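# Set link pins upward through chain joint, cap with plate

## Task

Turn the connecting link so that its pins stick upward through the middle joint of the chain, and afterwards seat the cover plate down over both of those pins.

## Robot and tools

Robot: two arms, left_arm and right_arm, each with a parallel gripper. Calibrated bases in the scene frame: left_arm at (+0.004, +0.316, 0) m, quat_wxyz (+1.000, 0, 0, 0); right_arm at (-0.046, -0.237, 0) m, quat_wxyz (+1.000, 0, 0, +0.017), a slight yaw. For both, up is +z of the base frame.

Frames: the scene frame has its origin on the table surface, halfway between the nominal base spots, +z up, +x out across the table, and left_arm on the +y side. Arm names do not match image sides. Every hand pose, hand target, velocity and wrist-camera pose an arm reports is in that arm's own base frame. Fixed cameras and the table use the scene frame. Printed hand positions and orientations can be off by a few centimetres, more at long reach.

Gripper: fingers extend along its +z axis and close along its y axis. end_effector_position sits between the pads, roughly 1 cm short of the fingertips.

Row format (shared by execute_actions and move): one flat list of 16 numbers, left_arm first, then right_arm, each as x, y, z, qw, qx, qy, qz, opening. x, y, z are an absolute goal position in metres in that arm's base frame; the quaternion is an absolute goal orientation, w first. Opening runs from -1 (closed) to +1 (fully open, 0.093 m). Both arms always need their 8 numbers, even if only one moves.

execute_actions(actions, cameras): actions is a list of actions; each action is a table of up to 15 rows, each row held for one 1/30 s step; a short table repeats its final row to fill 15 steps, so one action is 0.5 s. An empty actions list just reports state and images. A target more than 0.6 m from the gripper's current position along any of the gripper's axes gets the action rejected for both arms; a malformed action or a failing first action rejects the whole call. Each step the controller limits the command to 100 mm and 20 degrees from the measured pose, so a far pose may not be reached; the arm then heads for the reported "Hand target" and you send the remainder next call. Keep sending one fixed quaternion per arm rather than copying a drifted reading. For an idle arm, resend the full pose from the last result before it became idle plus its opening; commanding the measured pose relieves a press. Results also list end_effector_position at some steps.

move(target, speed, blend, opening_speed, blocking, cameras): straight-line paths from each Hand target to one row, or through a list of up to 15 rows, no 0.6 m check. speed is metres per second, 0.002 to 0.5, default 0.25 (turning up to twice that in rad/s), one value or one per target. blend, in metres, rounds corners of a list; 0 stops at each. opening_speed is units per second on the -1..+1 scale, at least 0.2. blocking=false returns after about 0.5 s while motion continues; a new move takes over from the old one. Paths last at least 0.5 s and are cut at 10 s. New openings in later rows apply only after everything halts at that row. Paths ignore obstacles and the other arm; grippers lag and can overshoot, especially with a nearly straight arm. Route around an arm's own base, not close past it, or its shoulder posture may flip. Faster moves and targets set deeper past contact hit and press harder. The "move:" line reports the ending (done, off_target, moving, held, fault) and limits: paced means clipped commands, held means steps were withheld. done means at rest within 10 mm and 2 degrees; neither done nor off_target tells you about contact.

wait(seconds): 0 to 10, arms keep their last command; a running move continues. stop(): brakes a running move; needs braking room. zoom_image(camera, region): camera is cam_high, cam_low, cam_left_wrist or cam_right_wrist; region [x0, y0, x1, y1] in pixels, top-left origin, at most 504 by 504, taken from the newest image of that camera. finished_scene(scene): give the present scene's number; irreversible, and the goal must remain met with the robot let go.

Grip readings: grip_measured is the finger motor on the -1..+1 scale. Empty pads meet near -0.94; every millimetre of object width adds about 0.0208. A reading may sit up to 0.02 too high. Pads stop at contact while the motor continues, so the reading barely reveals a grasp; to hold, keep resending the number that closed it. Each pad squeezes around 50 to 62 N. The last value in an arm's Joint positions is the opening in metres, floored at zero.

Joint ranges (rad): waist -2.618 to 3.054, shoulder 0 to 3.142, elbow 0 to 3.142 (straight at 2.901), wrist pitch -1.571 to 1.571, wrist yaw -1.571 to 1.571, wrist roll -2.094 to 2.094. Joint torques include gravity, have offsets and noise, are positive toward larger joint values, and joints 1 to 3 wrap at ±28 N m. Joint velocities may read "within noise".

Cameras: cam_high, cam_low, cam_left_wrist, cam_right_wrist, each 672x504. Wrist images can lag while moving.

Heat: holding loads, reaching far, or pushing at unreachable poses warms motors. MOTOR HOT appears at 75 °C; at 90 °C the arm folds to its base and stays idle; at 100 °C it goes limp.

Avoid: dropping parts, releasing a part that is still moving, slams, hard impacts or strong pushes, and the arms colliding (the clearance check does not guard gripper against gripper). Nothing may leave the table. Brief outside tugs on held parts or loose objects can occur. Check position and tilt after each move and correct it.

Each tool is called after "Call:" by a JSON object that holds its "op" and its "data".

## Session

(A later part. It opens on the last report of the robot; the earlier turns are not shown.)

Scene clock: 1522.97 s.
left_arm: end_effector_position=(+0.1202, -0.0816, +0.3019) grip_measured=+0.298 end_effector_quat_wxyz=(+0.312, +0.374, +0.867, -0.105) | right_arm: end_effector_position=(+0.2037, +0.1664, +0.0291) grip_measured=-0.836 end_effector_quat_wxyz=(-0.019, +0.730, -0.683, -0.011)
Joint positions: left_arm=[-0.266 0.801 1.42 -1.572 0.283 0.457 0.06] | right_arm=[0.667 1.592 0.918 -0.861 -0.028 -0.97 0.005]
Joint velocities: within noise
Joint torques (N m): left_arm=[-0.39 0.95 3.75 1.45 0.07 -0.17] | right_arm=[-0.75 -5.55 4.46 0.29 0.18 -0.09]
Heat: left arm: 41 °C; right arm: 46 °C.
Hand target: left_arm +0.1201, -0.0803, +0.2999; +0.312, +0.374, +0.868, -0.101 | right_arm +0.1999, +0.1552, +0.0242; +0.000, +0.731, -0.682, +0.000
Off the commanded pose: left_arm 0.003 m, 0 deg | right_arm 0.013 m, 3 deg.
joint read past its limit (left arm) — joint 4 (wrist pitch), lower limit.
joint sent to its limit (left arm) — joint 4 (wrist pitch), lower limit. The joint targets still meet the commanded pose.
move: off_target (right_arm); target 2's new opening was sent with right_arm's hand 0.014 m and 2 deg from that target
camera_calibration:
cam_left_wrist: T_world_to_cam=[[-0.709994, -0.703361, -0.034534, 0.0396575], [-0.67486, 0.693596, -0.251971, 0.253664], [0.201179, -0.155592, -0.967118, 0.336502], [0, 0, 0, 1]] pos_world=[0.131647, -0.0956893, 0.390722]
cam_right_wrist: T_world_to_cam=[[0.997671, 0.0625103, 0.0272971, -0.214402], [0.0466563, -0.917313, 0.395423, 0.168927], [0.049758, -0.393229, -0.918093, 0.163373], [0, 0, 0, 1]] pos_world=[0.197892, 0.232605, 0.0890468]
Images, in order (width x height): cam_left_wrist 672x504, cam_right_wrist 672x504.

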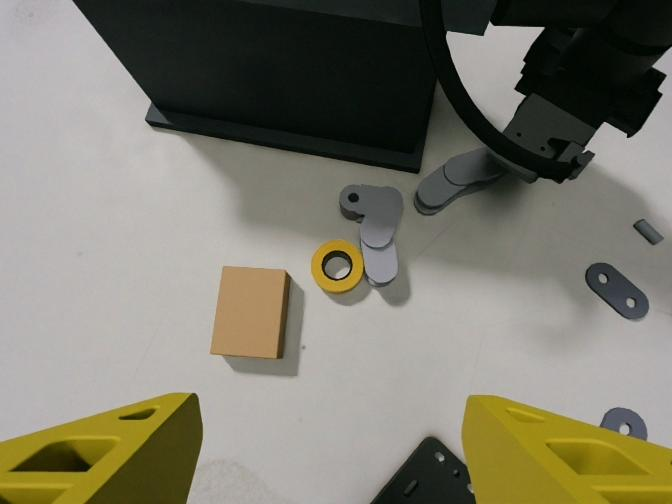

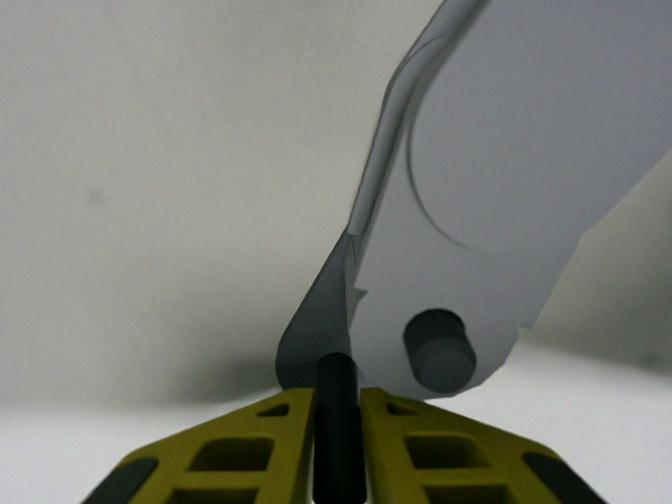

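Call:
{"op": "move", "data": {"target": [[0.12,-0.08,0.30,0.31,0.374,0.867,-0.102,0.3,0.2037,0.1664,0.027,0,-0.7314,0.6820,0,-0.6],[0.12,-0.08,0.30,0.31,0.374,0.867,-0.102,0.3,0.2037,0.1664,0.14,0,-0.7314,0.6820,0,-0.5]], "speed": [0.08,0.08], "cameras": ["cam_right_wrist","cam_left_wrist"]}}

Scene clock: 1530.87 s.
left_arm: end_effector_position=(+0.1202, -0.0816, +0.3019) grip_measured=+0.298 end_effector_quat_wxyz=(+0.312, +0.374, +0.867, -0.105) | right_arm: end_effector_position=(+0.2042, +0.1671, +0.1324) grip_measured=-0.501 end_effector_quat_wxyz=(+0.005, +0.732, -0.681, -0.005)
Joint positions: left_arm=[-0.266 0.801 1.42 -1.572 0.283 0.457 0.06] | right_arm=[0.68 1.55 1.299 -1.332 -0.009 -0.963 0.021]
Joint velocities: within noise
Joint torques (N m): left_arm=[-0.39 0.96 3.74 1.45 0.07 -0.16] | right_arm=[0.21 -7.19 7.86 0.14 0.04 0.06]
Heat: left arm: 41 °C; right arm: 46 °C.
Hand target: left_arm +0.1201, -0.0803, +0.2999; +0.312, +0.374, +0.868, -0.101 | right_arm +0.2036, +0.1663, +0.1398; +0.000, +0.731, -0.682, +0.000
Off the commanded pose: left_arm 0.003 m, 0 deg | right_arm 0.008 m, 1 deg.
joint read past its limit (left arm) — joint 4 (wrist pitch), lower limit.
joint sent to its limit (left arm) — joint 4 (wrist pitch), lower limit. The joint targets still meet the commanded pose.
move: done
camera_calibration:
cam_left_wrist: T_world_to_cam=[[-0.709994, -0.703361, -0.034534, 0.0396575], [-0.67486, 0.693596, -0.251971, 0.253664], [0.201179, -0.155592, -0.967118, 0.336502], [0, 0, 0, 1]] pos_world=[0.131647, -0.0956893, 0.390722]
cam_right_wrist: T_world_to_cam=[[0.997645, 0.0685883, -0.000785236, -0.215001], [0.0621191, -0.898573, 0.434404, 0.11718], [0.0290895, -0.43343, -0.900718, 0.267072], [0, 0, 0, 1]] pos_world=[0.199447, 0.235798, 0.189484]
Images, in order (width x height): cam_left_wrist 672x504, cam_right_wrist 672x504.

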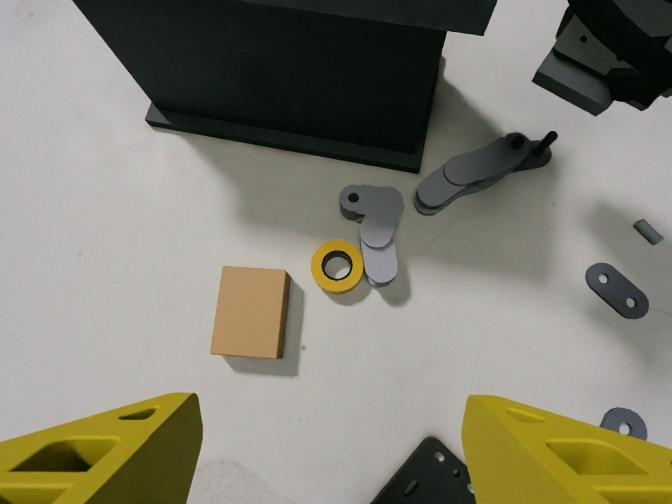

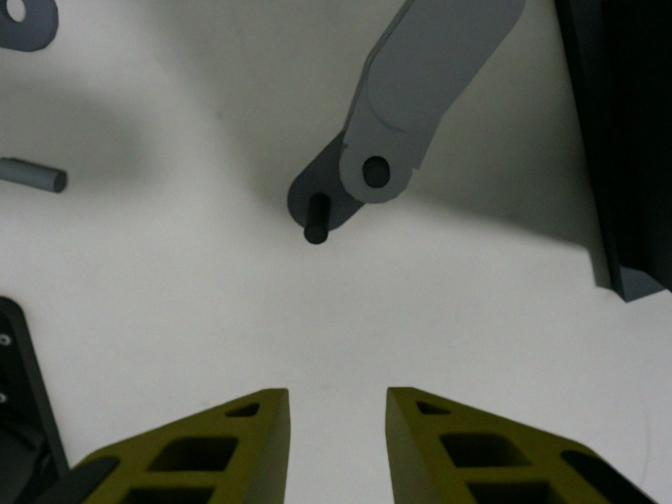

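Call:
{"op": "move", "data": {"target": [[0.275,-0.190,0.12,0.2447,0.3145,0.9133,-0.0843,-1,0.2037,0.1400,0.22,0,-0.7314,0.6820,0,-0.3],[0.278,-0.203,0.032,0.2447,0.3145,0.9133,-0.0843,-1,0.2,0.1,0.26,0,-0.7314,0.6820,0,-0.3]], "speed": [0.25,0.12], "cameras": ["cam_left_wrist","cam_high"]}}

Scene clock: 1640.47 s.
left_arm: end_effector_position=(+0.2613, -0.1843, +0.0254) grip_measured=-0.982 end_effector_quat_wxyz=(+0.201, +0.313, +0.926, -0.070) | right_arm: end_effector_position=(+0.2019, +0.1039, +0.2550) grip_measured=-0.301 end_effector_quat_wxyz=(-0.138, +0.722, -0.676, +0.046)
Joint positions: left_arm=[-0.601 1.509 0.722 -0.356 0.025 0.045 0] | right_arm=[0.469 1.251 1.52 -1.548 -0.008 -1.167 0.031]
Joint velocities: within noise
Joint torques (N m): left_arm=[-2.06 -4.56 5.94 2.19 0 -0.25] | right_arm=[-0.81 -3.36 7.49 0.81 -0.05 -0.05]
Heat: left arm: 40 °C; right arm: 47 °C.
Hand target: left_arm +0.2761, -0.2019, +0.0341; +0.243, +0.315, +0.914, -0.085 | right_arm +0.2001, +0.1002, +0.2592; -0.138, +0.723, -0.675, +0.050
Off the commanded pose: left_arm 0.026 m, 5 deg | right_arm 0.007 m, 17 deg.
joint sent to its limit (right arm) — joint 4 (wrist pitch), lower limit. The joint targets are off in orientation, not in position.
move: off_target (left_arm, right_arm)
camera_calibration:
cam_left_wrist: T_world_to_cam=[[-0.599264, -0.800345, 0.0181911, 0.00982579], [-0.800551, 0.599115, -0.0133911, 0.359823], [-0.000181021, -0.0225877, -0.999745, 0.102666], [0, 0, 0, 1]] pos_world=[0.293964, -0.205392, 0.10728]
Images, in order (width x height): cam_high 672x504, cam_left_wrist 672x504.

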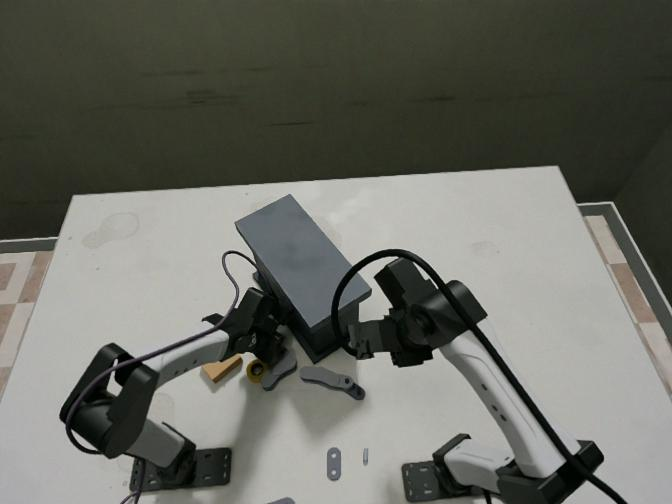

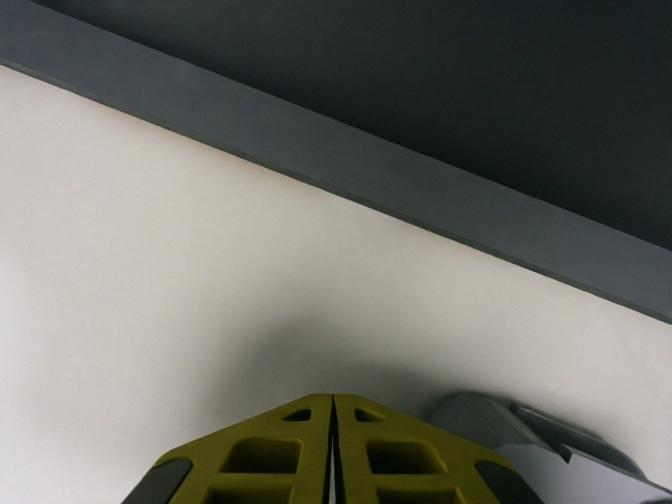

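Call:
{"op": "move", "data": {"target": [[0.20,-0.195,0.034,0.2447,0.3145,0.9133,-0.0843,-1,0.2,0.1,0.26,0,-0.7314,0.6820,0,-0.3]], "speed": 0.08, "cameras": ["cam_left_wrist","cam_high"]}}

Call:
{"op": "zoom_image", "data": {"camera": "cam_high", "region": [200, 300, 400, 420]}}

Scene clock: 1649.40 s.
left_arm: end_effector_position=(+0.2143, -0.2010, +0.0423) grip_measured=-0.982 end_effector_quat_wxyz=(+0.268, +0.308, +0.909, -0.087) | right_arm: end_effector_position=(+0.2019, +0.1039, +0.2550) grip_measured=-0.301 end_effector_quat_wxyz=(-0.138, +0.723, -0.676, +0.046)
Joint positions: left_arm=[-0.804 1.269 0.537 -0.272 -0.088 -0.124 0] | right_arm=[0.469 1.251 1.52 -1.548 -0.008 -1.168 0.031]
Joint velocities: within noise
Joint torques (N m): left_arm=[-1.57 -5.33 4.19 0.94 0.06 -0.22] | right_arm=[-0.99 -3.12 7.3 0.76 0.01 -0.09]
Heat: left arm: 42 °C; right arm: 46 °C.
Hand target: left_arm +0.2008, -0.1951, +0.0337; +0.245, +0.314, +0.913, -0.084 | right_arm +0.2001, +0.1002, +0.2592; -0.138, +0.723, -0.675, +0.050
Off the commanded pose: left_arm 0.018 m, 3 deg | right_arm 0.007 m, 17 deg.
joint sent to its limit (right arm) — joint 4 (wrist pitch), lower limit. The joint targets are off in orientation, not in position.
move: off_target (left_arm, right_arm)
camera_calibration:
cam_left_wrist: T_world_to_cam=[[-0.600681, -0.799447, 0.00818749, -0.0310904], [-0.790459, 0.592331, -0.155942, 0.334933], [0.119818, -0.100143, -0.987732, 0.0773202], [0, 0, 0, 1]] pos_world=[0.236811, -0.215503, 0.128856]
Images, in order (width x height): cam_high 672x504, cam_left_wrist 672x504.

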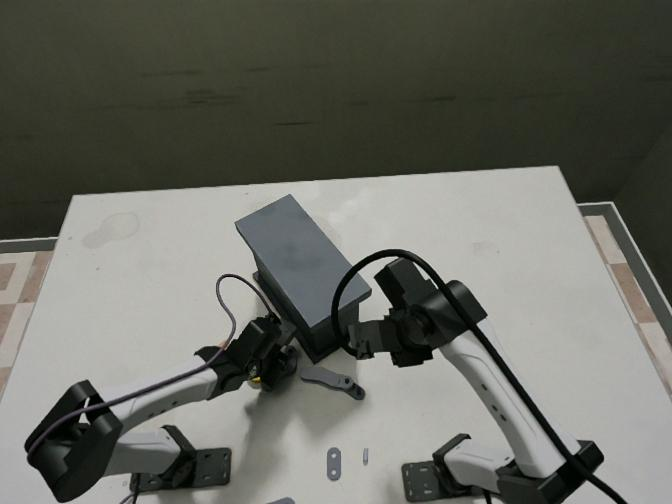

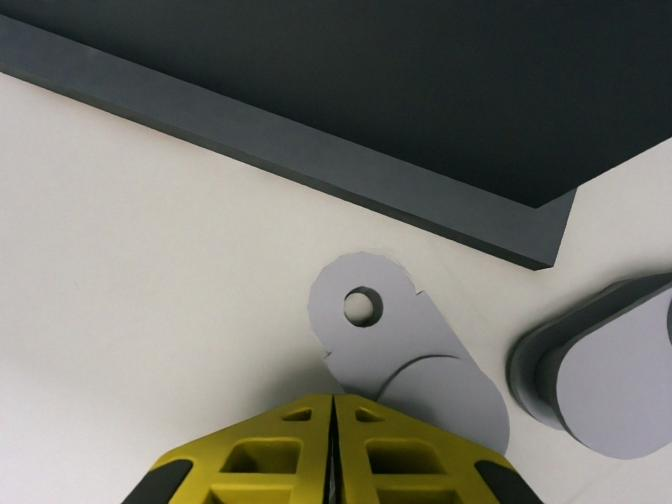

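Scaled by 2.520 from the camera's 672x504 image, which has a finer 960x720 frame.

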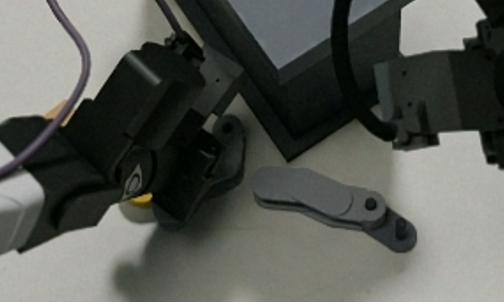

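Call:
{"op": "move", "data": {"target": [[0.2143,-0.201,0.09,0.2447,0.3145,0.9133,-0.0843,-1,0.2,0.1,0.26,0,-0.7314,0.6820,0,-0.3],[0.15,-0.14,0.25,0.28,0.38,0.86,-0.12,0.1,0.2,0.05,0.26,0,-0.7314,0.6820,0,-0.3]], "speed": [0.1,0.25], "cameras": ["cam_left_wrist","cam_high"]}}

Scene clock: 1657.43 s.
left_arm: end_effector_position=(+0.1486, -0.1375, +0.2404) grip_measured=+0.098 end_effector_quat_wxyz=(+0.273, +0.383, +0.875, -0.113) | right_arm: end_effector_position=(+0.2058, +0.0539, +0.2622) grip_measured=-0.301 end_effector_quat_wxyz=(-0.145, +0.720, -0.673, +0.088)
Joint positions: left_arm=[-0.695 0.861 1.147 -1.26 0.062 0.111 0.05] | right_arm=[0.25 1.173 1.492 -1.548 -0.008 -1.386 0.031]
Joint velocities: within noise
Joint torques (N m): left_arm=[0.68 0.1 7.87 1.43 0.2 -0.07] | right_arm=[-0.68 -2.39 5.09 0.88 -0.01 -0.07]
Heat: left arm: 41 °C; right arm: 45 °C.
Hand target: left_arm +0.1499, -0.1398, +0.2499; +0.284, +0.384, +0.870, -0.121 | right_arm +0.2004, +0.0502, +0.2593; -0.135, +0.721, -0.674, +0.086
Off the commanded pose: left_arm 0.010 m, 2 deg | right_arm 0.007 m, 20 deg.
joint sent to its limit (right arm) — joint 4 (wrist pitch), lower limit. The joint targets are off in orientation, not in position.
move: off_target (right_arm)
camera_calibration:
cam_left_wrist: T_world_to_cam=[[-0.727499, -0.686097, 0.00397817, 0.0140599], [-0.674887, 0.714544, -0.184268, 0.282703], [0.123583, -0.13674, -0.982868, 0.280529], [0, 0, 0, 1]] pos_world=[0.166352, -0.153998, 0.32776]
Images, in order (width x height): cam_high 672x504, cam_left_wrist 672x504.

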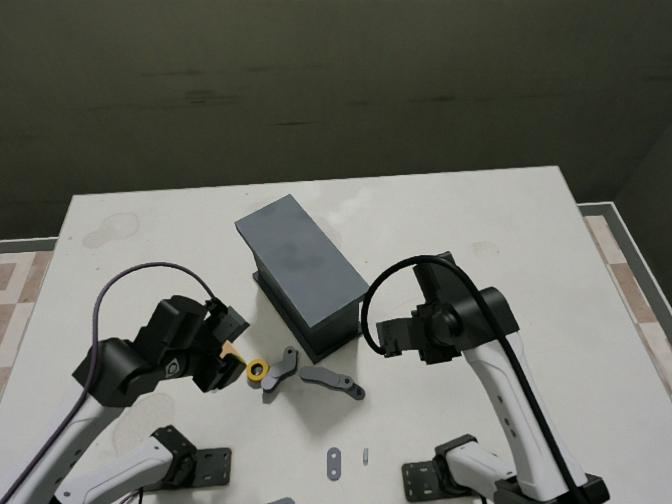

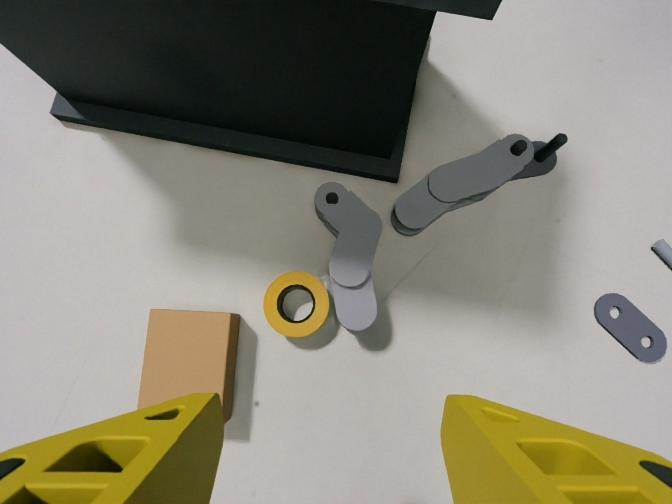

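Call:
{"op": "move", "data": {"target": [[0.2286,-0.187,0.09,0.1134,-0.4234,0.8682,-0.2326,-1,0.2,0.0,0.26,0.3,0,0.954,0,-0.3],[0.2286,-0.187,0.030,0.1134,-0.4234,0.8682,-0.2326,-1,0.2,0.0,0.26,0.3,0,0.954,0,-0.3]], "speed": [0.25,0.1], "cameras": ["cam_left_wrist","cam_high"]}}

Scene clock: 1711.03 s.
left_arm: end_effector_position=(+0.2261, -0.1881, +0.0332) grip_measured=-0.982 end_effector_quat_wxyz=(+0.111, -0.417, +0.872, -0.232) | right_arm: end_effector_position=(+0.1991, +0.0018, +0.2615) grip_measured=-0.301 end_effector_quat_wxyz=(+0.298, -0.005, +0.955, +0.004)
Joint positions: left_arm=[-0.7 1.323 0.56 -0.289 -0.011 -1.588 0] | right_arm=[0 0.887 1.248 -1.327 -0.011 -0.008 0.031]
Joint velocities: within noise
Joint torques (N m): left_arm=[0.43 -3.17 4.94 1.47 -0.1 -0.24] | right_arm=[-0.38 -0.14 5.24 1.74 0.1 0.06]
Heat: left arm: 40 °C; right arm: 43 °C.
Hand target: left_arm +0.2284, -0.1869, +0.0300; +0.113, -0.423, +0.868, -0.232 | right_arm +0.2000, +0.0000, +0.2600; +0.300, +0.000, +0.954, +0.000
Off the commanded pose: left_arm 0.004 m, 1 deg | right_arm 0.002 m, 1 deg.
move: done
camera_calibration:
cam_left_wrist: T_world_to_cam=[[0.680744, -0.531539, 0.504037, -0.269338], [-0.724252, -0.591492, 0.354395, 0.080614], [0.109759, -0.606303, -0.787623, -0.031334], [0, 0, 0, 1]] pos_world=[0.245174, -0.114479, 0.0825079]
Images, in order (width x height): cam_high 672x504, cam_left_wrist 672x504.

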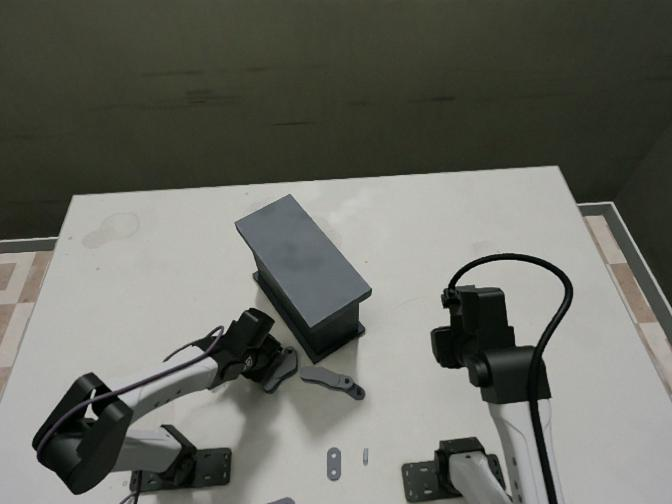

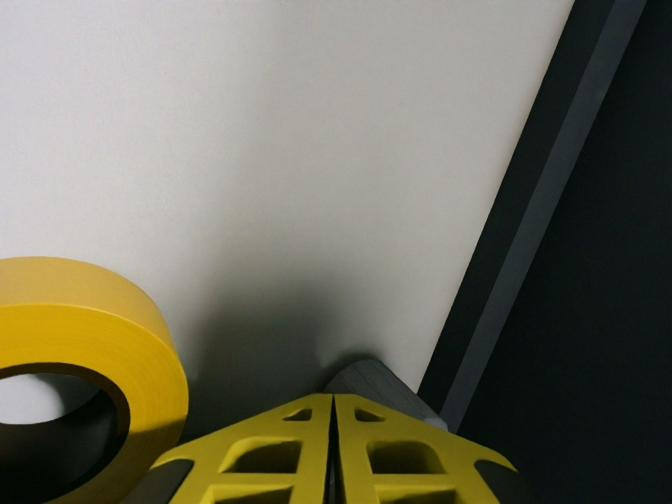

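Good; push.

Call:
{"op": "move", "data": {"target": [[0.2420,-0.2100,0.030,0.1134,-0.4234,0.8682,-0.2326,-1,0.2,0.0,0.26,0.3,0,0.954,0,-0.3],[0.2480,-0.2280,0.030,0.1134,-0.4234,0.8682,-0.2326,-1,0.2,0.0,0.26,0.3,0,0.954,0,-0.3],[0.2440,-0.2420,0.030,0.1134,-0.4234,0.8682,-0.2326,-1,0.2,0.0,0.26,0.3,0,0.954,0,-0.3]], "speed": 0.05, "blend": 0.008, "cameras": ["cam_left_wrist","cam_high"]}}

Call:
{"op": "zoom_image", "data": {"camera": "cam_high", "region": [200, 300, 400, 420]}}

Scene clock: 1719.17 s.
left_arm: end_effector_position=(+0.2371, -0.2302, +0.0233) grip_measured=-0.982 end_effector_quat_wxyz=(+0.108, -0.425, +0.871, -0.219) | right_arm: end_effector_position=(+0.1993, +0.0017, +0.2616) grip_measured=-0.301 end_effector_quat_wxyz=(+0.298, -0.005, +0.954, +0.004)
Joint positions: left_arm=[-0.805 1.521 0.691 -0.252 -0.068 -1.696 0] | right_arm=[0 0.887 1.248 -1.326 -0.011 -0.008 0.031]
Joint velocities: within noise
Joint torques (N m): left_arm=[-1.59 -4.25 8.08 1.33 -0.18 -0.21] | right_arm=[-0.27 -0.29 5.39 1.69 0.1 0.07]
Heat: left arm: 40 °C; right arm: 43 °C.
Hand target: left_arm +0.2435, -0.2417, +0.0303; +0.113, -0.423, +0.868, -0.233 | right_arm +0.2000, +0.0000, +0.2600; +0.300, +0.000, +0.954, +0.000
Off the commanded pose: left_arm 0.015 m, 2 deg | right_arm 0.002 m, 1 deg.
move: off_target (left_arm); blend cut to 0.0073 m at target 2
camera_calibration:
cam_left_wrist: T_world_to_cam=[[0.699624, -0.527891, 0.481516, -0.297397], [-0.706938, -0.609271, 0.359203, 0.0588191], [0.103754, -0.591709, -0.799447, -0.0607688], [0, 0, 0, 1]] pos_world=[0.255952, -0.157114, 0.0734919]
Images, in order (width x height): cam_high 672x504, cam_left_wrist 672x504.

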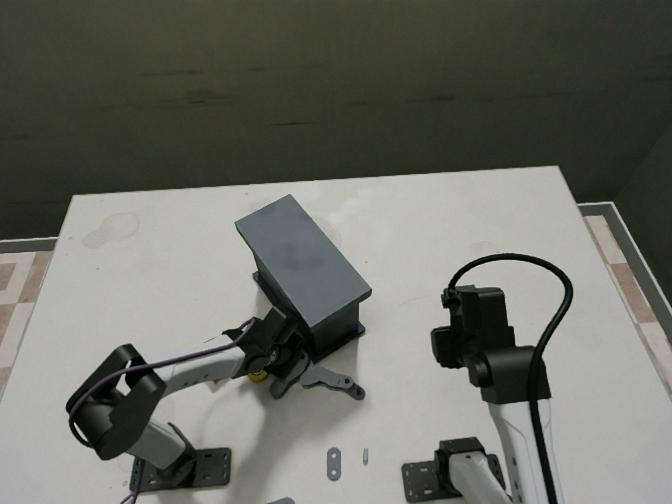

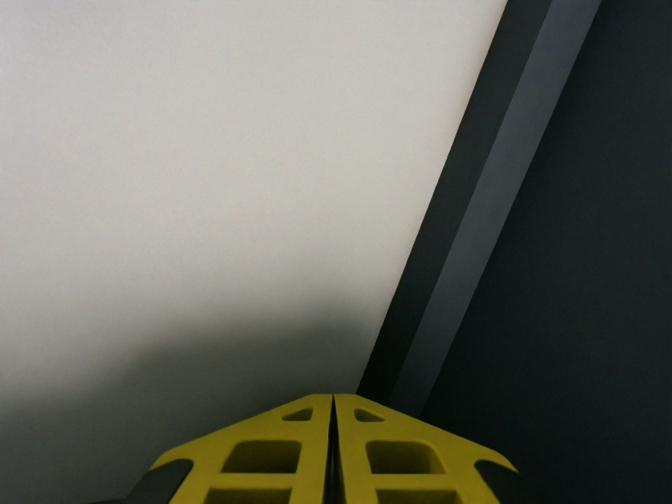

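Scaled by 2.520 from the camera's 672x504 image, which has a finer 960x720 frame.

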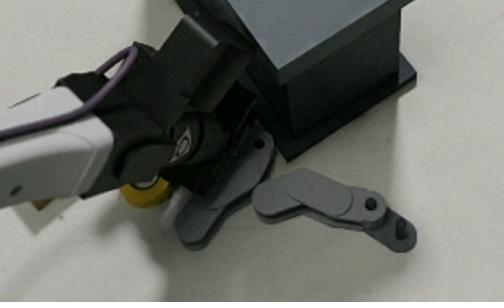

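Call:
{"op": "move", "data": {"target": [[0.2360,-0.2200,0.030,0.1134,-0.4234,0.8682,-0.2326,-1,0.2,0.0,0.26,0.3,0,0.954,0,-0.3],[0.2300,-0.1950,0.09,0.1134,-0.4234,0.8682,-0.2326,-1,0.2,0.05,0.26,0.3,0,0.954,0,-0.3],[0.15,-0.14,0.25,0.28,0.38,0.86,-0.12,0.1,0.2,0.05,0.26,0.3,0,0.954,0,-0.3]], "speed": [0.06,0.1,0.25], "cameras": ["cam_left_wrist","cam_high"]}}

Scene clock: 1729.20 s.
left_arm: end_effector_position=(+0.1490, -0.1379, +0.2367) grip_measured=+0.098 end_effector_quat_wxyz=(+0.267, +0.384, +0.877, -0.111) | right_arm: end_effector_position=(+0.2003, +0.0500, +0.2584) grip_measured=-0.301 end_effector_quat_wxyz=(+0.300, -0.001, +0.954, +0.003)
Joint positions: left_arm=[-0.696 0.869 1.141 -1.26 0.061 0.111 0.05] | right_arm=[0.442 0.927 1.248 -1.326 0.242 0.369 0.031]
Joint velocities: within noise
Joint torques (N m): left_arm=[0.73 -0.88 8.39 1.4 0.21 -0.08] | right_arm=[0.36 0.13 7.56 1.4 0.28 0.09]
Heat: left arm: 40 °C; right arm: 43 °C.
Hand target: left_arm +0.1499, -0.1398, +0.2498; +0.283, +0.384, +0.870, -0.121 | right_arm +0.2000, +0.0500, +0.2600; +0.300, +0.000, +0.954, +0.000
Off the commanded pose: left_arm 0.013 m, 2 deg | right_arm 0.002 m, 0 deg.
move: off_target (left_arm); target 3's new opening was sent with left_arm's hand 0.013 m and 2 deg from that target
camera_calibration:
cam_left_wrist: T_world_to_cam=[[-0.727564, -0.686019, 0.00538945, 0.0138176], [-0.676702, 0.716347, -0.170065, 0.279751], [0.112807, -0.12738, -0.985418, 0.280292], [0, 0, 0, 1]] pos_world=[0.167743, -0.155216, 0.323706]
Images, in order (width x height): cam_high 672x504, cam_left_wrist 672x504.

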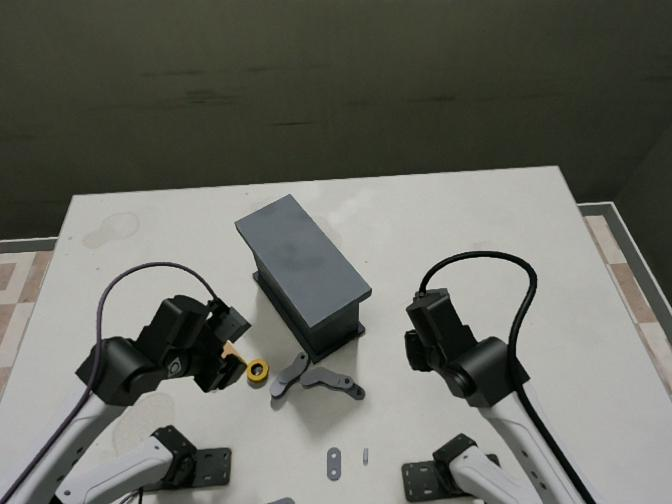

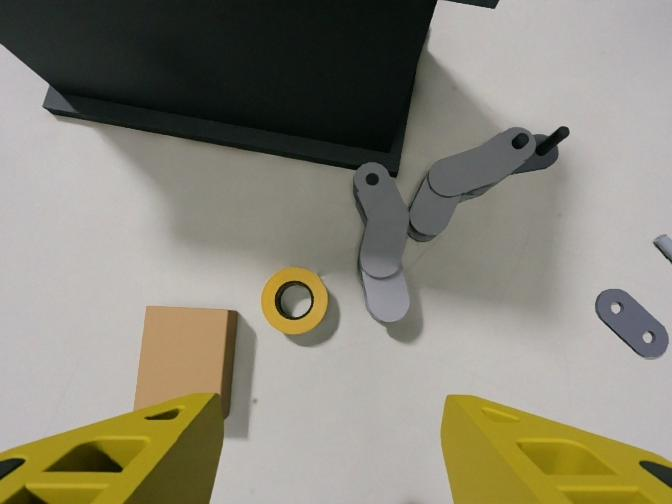

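Call:
{"op": "move", "data": {"target": [[0.1686,-0.2093,0.10,0,0.4067,0.9135,0,0.25,0.2,0.02,0.26,0.3,0,0.954,0,-0.3]], "cameras": ["cam_left_wrist"]}}

Scene clock: 1763.30 s.
left_arm: end_effector_position=(+0.1555, -0.1912, +0.0928) grip_measured=+0.248 end_effector_quat_wxyz=(-0.034, +0.403, +0.914, +0.013) | right_arm: end_effector_position=(+0.1999, +0.0195, +0.2610) grip_measured=-0.301 end_effector_quat_wxyz=(+0.299, +0.002, +0.954, -0.004)
Joint positions: left_arm=[-0.883 1.554 1.143 -1.233 0.008 -0.052 0.057] | right_arm=[0.199 0.896 1.248 -1.326 0.121 0.166 0.031]
Joint velocities: within noise
Joint torques (N m): left_arm=[-1.21 -5.22 8.92 0.62 -0.08 -0.22] | right_arm=[-0.81 -0.38 5.6 1.61 -0.08 -0.04]
Heat: left arm: 43 °C; right arm: 45 °C.
Hand target: left_arm +0.1678, -0.2086, +0.1008; +0.000, +0.407, +0.914, +0.000 | right_arm +0.2000, +0.0200, +0.2600; +0.300, +0.000, +0.954, +0.000
Off the commanded pose: left_arm 0.023 m, 4 deg | right_arm 0.001 m, 0 deg.
move: off_target (left_arm)
camera_calibration:
cam_left_wrist: T_world_to_cam=[[-0.72792, -0.685556, 0.0120553, -0.0177567], [-0.601179, 0.646587, 0.469584, 0.213403], [-0.329721, 0.334572, -0.882806, 0.278586], [0, 0, 0, 1]] pos_world=[0.207224, -0.243364, 0.145941]
Images, in order (width x height): cam_left_wrist 672x504.

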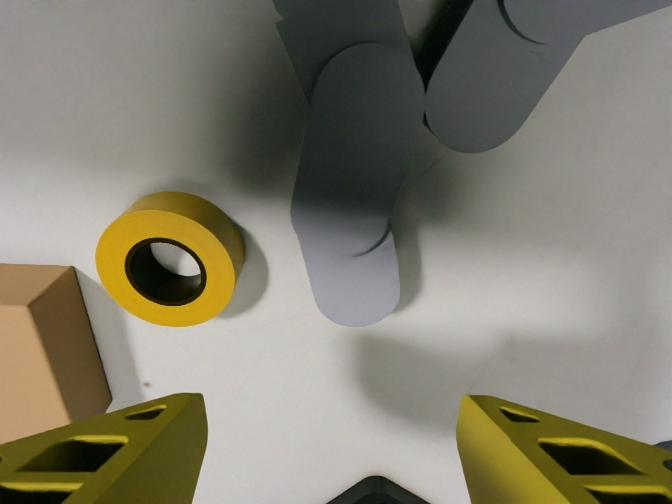

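Call:
{"op": "move", "data": {"target": [[0.1580,-0.2000,0.026,0,0.3827,0.9239,0,0.25,0.2,0.02,0.26,0.3,0,0.954,0,-0.3]], "speed": 0.08, "cameras": ["cam_left_wrist","cam_high"]}}

Scene clock: 1777.13 s.
left_arm: end_effector_position=(+0.1700, -0.2124, +0.0642) grip_measured=+0.248 end_effector_quat_wxyz=(+0.052, +0.377, +0.924, -0.033) | right_arm: end_effector_position=(+0.1999, +0.0197, +0.2610) grip_measured=-0.301 end_effector_quat_wxyz=(+0.299, +0.002, +0.954, -0.003)
Joint positions: left_arm=[-0.891 1.497 0.967 -0.918 0.008 -0.117 0.057] | right_arm=[0.199 0.896 1.248 -1.326 0.12 0.165 0.031]
Joint velocities: left_arm=[-0.002 -0.012 0.017 0.081 -0.154 0.007 0.001] | right_arm=[within noise]
Joint torques (N m): left_arm=[-1.24 2.54 0.96 0.78 -0.09 -0.15] | right_arm=[-1.05 -0.29 5.87 1.71 -0.1 -0.14]
Heat: left arm: 42 °C; right arm: 44 °C.
Hand target: left_arm +0.1562, -0.1973, +0.0306; +0.000, +0.383, +0.924, +0.000 | right_arm +0.2000, +0.0200, +0.2600; +0.300, +0.000, +0.954, +0.000
Off the commanded pose: left_arm 0.042 m, 7 deg | right_arm 0.001 m, 0 deg.
move: off_target (left_arm)
camera_calibration:
cam_left_wrist: T_world_to_cam=[[-0.690443, -0.72264, 0.0328522, -0.0369925], [-0.685413, 0.668045, 0.289699, 0.279705], [-0.231295, 0.177504, -0.956554, 0.219845], [0, 0, 0, 1]] pos_world=[0.217021, -0.252611, 0.130479]
Images, in order (width x height): cam_high 672x504, cam_left_wrist 672x504.

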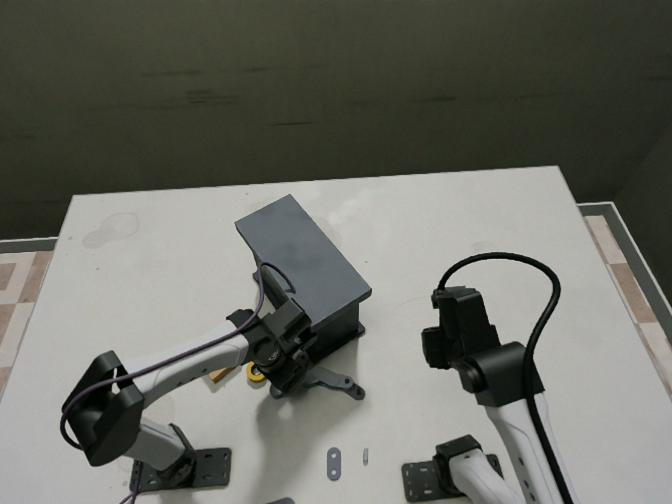

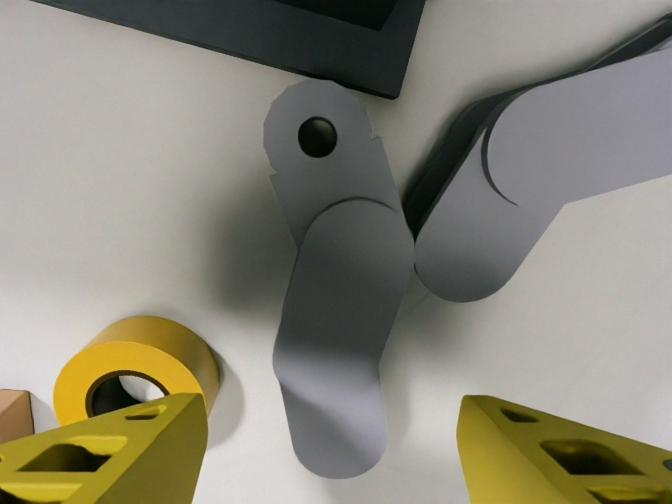

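Call:
{"op": "move", "data": {"target": [[0.1650,-0.2100,0.12,0,0.3827,0.9239,0,0.25,0.2,0.08,0.24,0,-0.7,0.714,0,0.2],[0.1,-0.05,0.28,0.28,0.38,0.86,-0.12,0.25,0.2,0.22,0.20,0,-0.85,0.527,0,0.2],[0.1,-0.05,0.28,0.28,0.38,0.86,-0.12,0.25,0.2179,0.3463,0.14,0,-0.9272,0.3746,0,0.2]], "speed": [0.1,0.2,0.2], "blend": [0,0.03,0], "cameras": ["cam_right_wrist","cam_high"]}}

Scene clock: 1817.20 s.
left_arm: end_effector_position=(+0.1001, -0.0531, +0.2716) grip_measured=+0.248 end_effector_quat_wxyz=(+0.320, +0.356, +0.877, -0.039) | right_arm: end_effector_position=(+0.2012, +0.2344, +0.1911) grip_measured=+0.199 end_effector_quat_wxyz=(-0.008, +0.857, -0.515, -0.004)
Joint positions: left_arm=[-0.293 0.629 1.274 -1.571 0.131 0.434 0.057] | right_arm=[0.856 1.724 1.72 -1.553 -0.01 -1.203 0.055]
Joint velocities: within noise
Joint torques (N m): left_arm=[-1.03 2.41 6.49 1.49 -0.04 -0.31] | right_arm=[-0.13 -6.5 7.9 0.24 -0.04 -0.08]
Heat: left arm: 37 °C; right arm: 44 °C.
Hand target: left_arm +0.1002, -0.0514, +0.2794; +0.333, +0.352, +0.874, -0.034 | right_arm +0.2019, +0.2345, +0.1928; -0.005, +0.860, -0.510, +0.001
Off the commanded pose: left_arm 0.009 m, 11 deg | right_arm 0.124 m, 18 deg.
joint read past its limit (left arm) — joint 4 (wrist pitch), lower limit.
joint sent to its limit (left arm) — joint 4 (wrist pitch), lower limit.
joint sent to its limit (right arm) — joint 4 (wrist pitch), lower limit.
move: off_target (left_arm, right_arm; path cut at 10 s); path passed 1 of 3 targets
camera_calibration:
cam_right_wrist: T_world_to_cam=[[0.884394, 0.466134, 0.0238064, -0.291763], [0.413923, -0.806859, 0.421481, 0.0625838], [0.215675, -0.362901, -0.906525, 0.29624], [0, 0, 0, 1]] pos_world=[0.168237, 0.294002, 0.249116]
Images, in order (width x height): cam_high 672x504, cam_right_wrist 672x504.

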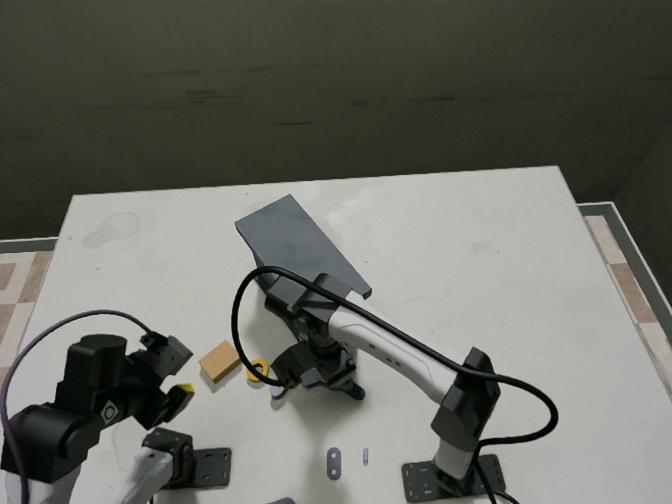

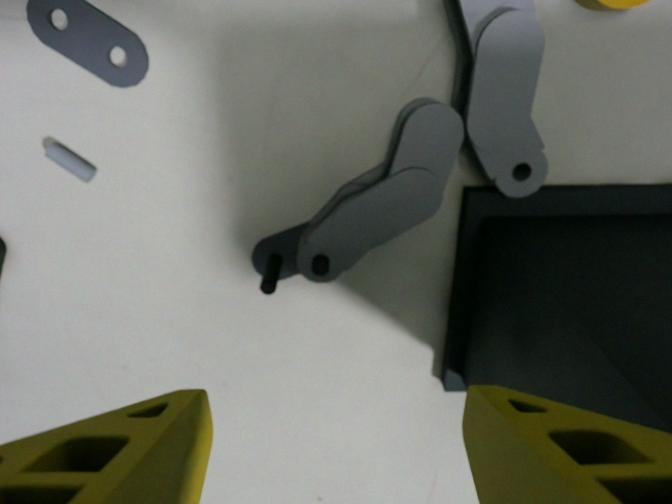

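Call:
{"op": "move", "data": {"target": [[0.1,-0.05,0.28,0.32,0.356,0.877,-0.039,0.25,0.205,0.30,0.16,0,-0.9272,0.3746,0,0.2],[0.1,-0.05,0.28,0.32,0.356,0.877,-0.039,0.25,0.2179,0.3463,0.13,0,-0.9272,0.3746,0,0.2]], "speed": 0.15, "blend": 0.02, "cameras": ["cam_right_wrist","cam_high"]}}

Scene clock: 1830.53 s.
left_arm: end_effector_position=(+0.0996, -0.0521, +0.2707) grip_measured=+0.248 end_effector_quat_wxyz=(+0.317, +0.356, +0.879, -0.035) | right_arm: end_effector_position=(+0.2149, +0.3409, +0.1310) grip_measured=+0.199 end_effector_quat_wxyz=(+0.006, +0.928, -0.373, -0.006)
Joint positions: left_arm=[-0.368 0.629 1.274 -1.571 0.076 0.376 0.057] | right_arm=[1.004 2.113 2.006 -1.477 -0.009 -1.372 0.055]
Joint velocities: within noise
Joint torques (N m): left_arm=[-1.01 2.63 6.78 1.5 -0.08 -0.3] | right_arm=[0.01 -9.7 7.68 0.43 0 0.11]
Heat: left arm: 37 °C; right arm: 45 °C.
Hand target: left_arm +0.1001, -0.0506, +0.2796; +0.331, +0.352, +0.875, -0.031 | right_arm +0.2178, +0.3463, +0.1300; +0.000, +0.927, -0.375, +0.000
Off the commanded pose: left_arm 0.009 m, 1 deg | right_arm 0.006 m, 1 deg.
joint read past its limit (left arm) — joint 4 (wrist pitch), lower limit.
joint sent to its limit (left arm) — joint 4 (wrist pitch), lower limit. The joint targets still meet the commanded pose.
move: done
camera_calibration:
cam_right_wrist: T_world_to_cam=[[0.695148, 0.718867, -0.000298081, -0.394413], [0.649495, -0.627887, 0.428852, 0.0555314], [0.3081, -0.298309, -0.903375, 0.23517], [0, 0, 0, 1]] pos_world=[0.165652, 0.388551, 0.188515]
Images, in order (width x height): cam_high 672x504, cam_right_wrist 672x504.

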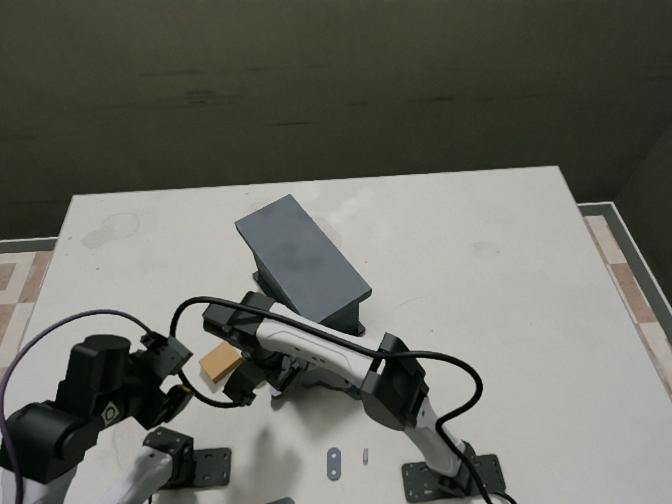

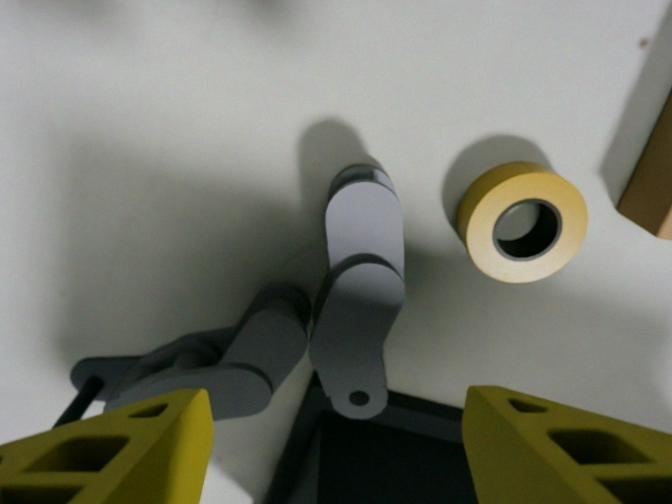

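Call:
{"op": "move", "data": {"target": [[0.1,-0.05,0.28,0.32,0.356,0.877,-0.039,0.25,0.2210,0.3550,0.075,0,-0.9272,0.3746,0,-0.08]], "speed": 0.1, "cameras": ["cam_right_wrist"]}}

Scene clock: 1846.07 s.
left_arm: end_effector_position=(+0.0996, -0.0520, +0.2707) grip_measured=+0.248 end_effector_quat_wxyz=(+0.317, +0.355, +0.879, -0.035) | right_arm: end_effector_position=(+0.2221, +0.3522, +0.0828) grip_measured=-0.078 end_effector_quat_wxyz=(-0.004, +0.927, -0.375, -0.004)
Joint positions: left_arm=[-0.368 0.629 1.274 -1.571 0.076 0.375 0.057] | right_arm=[1.004 2.143 1.863 -1.284 -0.009 -1.367 0.041]
Joint velocities: within noise
Joint torques (N m): left_arm=[-1.03 2.63 6.79 1.5 -0.09 -0.29] | right_arm=[0.38 -9.95 5.78 0.54 -0.03 0.07]
Heat: left arm: 38 °C; right arm: 45 °C.
Hand target: left_arm +0.1001, -0.0506, +0.2796; +0.331, +0.352, +0.875, -0.031 | right_arm +0.2209, +0.3549, +0.0751; +0.000, +0.927, -0.375, +0.000
Off the commanded pose: left_arm 0.009 m, 1 deg | right_arm 0.008 m, 1 deg.
joint read past its limit (left arm) — joint 4 (wrist pitch), lower limit.
joint sent to its limit (left arm) — joint 4 (wrist pitch), lower limit. The joint targets still meet the commanded pose.
move: done
camera_calibration:
cam_right_wrist: T_world_to_cam=[[0.698342, 0.715539, 0.0179659, -0.408627], [0.642319, -0.637562, 0.425372, 0.0839038], [0.315824, -0.285515, -0.90484, 0.186736], [0, 0, 0, 1]] pos_world=[0.172493, 0.399198, 0.140617]
Images, in order (width x height): cam_right_wrist 672x504.

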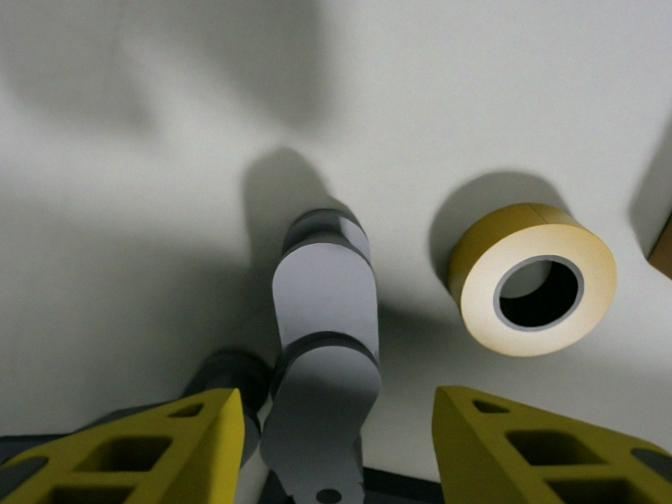

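Call:
{"op": "move", "data": {"target": [[0.1,-0.05,0.28,0.32,0.356,0.877,-0.039,0.25,0.2172,0.3555,0.018,0,-0.9272,0.3746,0,-0.08]], "speed": 0.06, "cameras": ["cam_right_wrist"]}}

Scene clock: 1854.83 s.
left_arm: end_effector_position=(+0.0996, -0.0520, +0.2707) grip_measured=+0.248 end_effector_quat_wxyz=(+0.317, +0.355, +0.879, -0.035) | right_arm: end_effector_position=(+0.2186, +0.3547, +0.0271) grip_measured=-0.078 end_effector_quat_wxyz=(-0.006, +0.927, -0.375, -0.004)
Joint positions: left_arm=[-0.368 0.629 1.274 -1.571 0.076 0.375 0.057] | right_arm=[1.015 2.174 1.688 -1.075 -0.009 -1.359 0.041]
Joint velocities: within noise
Joint torques (N m): left_arm=[-1.02 2.65 6.78 1.5 -0.09 -0.29] | right_arm=[0.32 -9.77 5.42 0.51 0.04 0.13]
Heat: left arm: 38 °C; right arm: 44 °C.
Hand target: left_arm +0.1001, -0.0506, +0.2796; +0.331, +0.352, +0.875, -0.031 | right_arm +0.2172, +0.3553, +0.0182; +0.000, +0.927, -0.375, +0.000
Off the commanded pose: left_arm 0.009 m, 1 deg | right_arm 0.009 m, 1 deg.
joint read past its limit (left arm) — joint 4 (wrist pitch), lower limit.
joint sent to its limit (left arm) — joint 4 (wrist pitch), lower limit. The joint targets still meet the commanded pose.
move: done
camera_calibration:
cam_right_wrist: T_world_to_cam=[[0.696937, 0.716806, 0.0216068, -0.407185], [0.642713, -0.637696, 0.424575, 0.111414], [0.318116, -0.282015, -0.905135, 0.136415], [0, 0, 0, 1]] pos_world=[0.168779, 0.401392, 0.084968]
Images, in order (width x height): cam_right_wrist 672x504.

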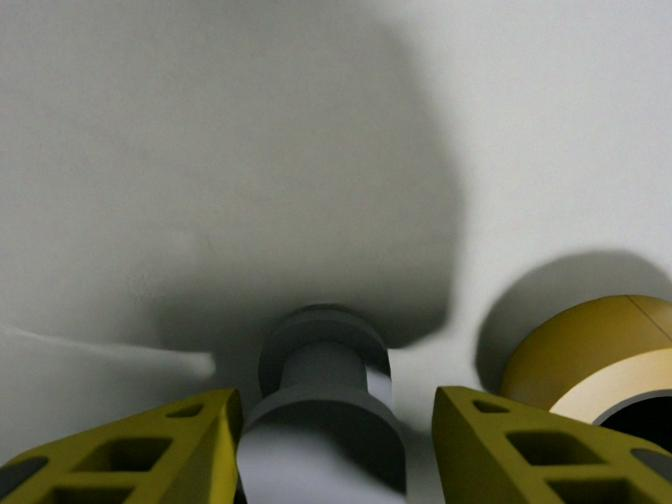

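Call:
{"op": "move", "data": {"target": [[0.1,-0.05,0.28,0.32,0.356,0.877,-0.039,0.25,0.2172,0.3555,0.018,0,-0.9272,0.3746,0,-0.65],[0.1,-0.05,0.28,0.32,0.356,0.877,-0.039,0.25,0.2172,0.3555,0.08,0,-0.9272,0.3746,0,-0.65]], "speed": 0.06, "cameras": ["cam_right_wrist","cam_high"]}}

Scene clock: 1886.83 s.
left_arm: end_effector_position=(+0.0996, -0.0520, +0.2707) grip_measured=+0.248 end_effector_quat_wxyz=(+0.317, +0.355, +0.879, -0.035) | right_arm: end_effector_position=(+0.2173, +0.3525, +0.0633) grip_measured=-0.462 end_effector_quat_wxyz=(+0.013, +0.927, -0.375, -0.007)
Joint positions: left_arm=[-0.368 0.629 1.274 -1.571 0.076 0.375 0.057] | right_arm=[1.015 2.174 1.833 -1.257 -0.009 -1.358 0.023]
Joint velocities: within noise
Joint torques (N m): left_arm=[-1.03 2.65 6.78 1.5 -0.09 -0.29] | right_arm=[0.29 -13.97 9.09 0.04 -0.01 0.07]
Heat: left arm: 38 °C; right arm: 43 °C.
Hand target: left_arm +0.1001, -0.0507, +0.2796; +0.331, +0.352, +0.875, -0.031 | right_arm +0.2171, +0.3552, +0.0797; +0.000, +0.927, -0.375, +0.000
Off the commanded pose: left_arm 0.009 m, 1 deg | right_arm 0.017 m, 2 deg.
joint read past its limit (left arm) — joint 4 (wrist pitch), lower limit.
joint sent to its limit (left arm) — joint 4 (wrist pitch), lower limit. The joint targets still meet the commanded pose.
move: off_target (right_arm)
camera_calibration:
cam_right_wrist: T_world_to_cam=[[0.697829, 0.716124, -0.0141712, -0.403155], [0.650267, -0.625111, 0.431729, 0.0890144], [0.300313, -0.310488, -0.901892, 0.182659], [0, 0, 0, 1]] pos_world=[0.168596, 0.401067, 0.120596]
Images, in order (width x height): cam_high 672x504, cam_right_wrist 672x504.

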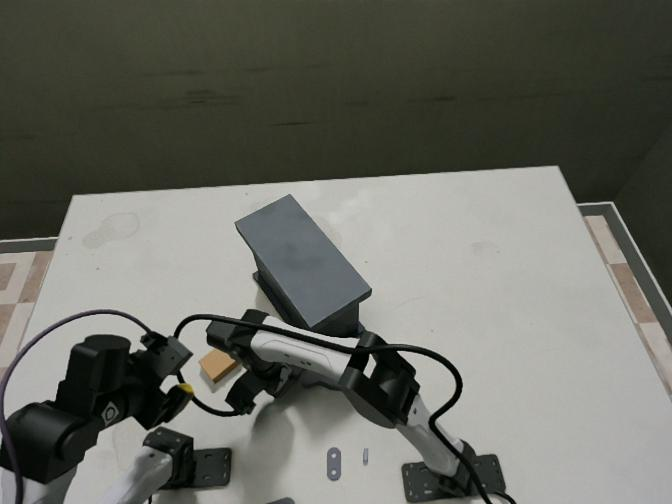

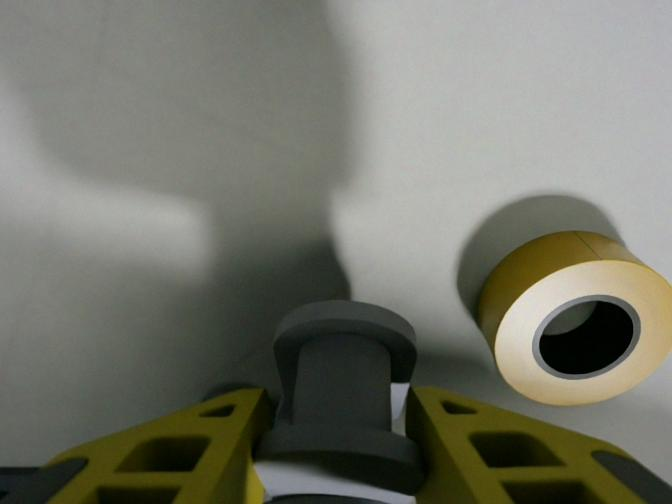

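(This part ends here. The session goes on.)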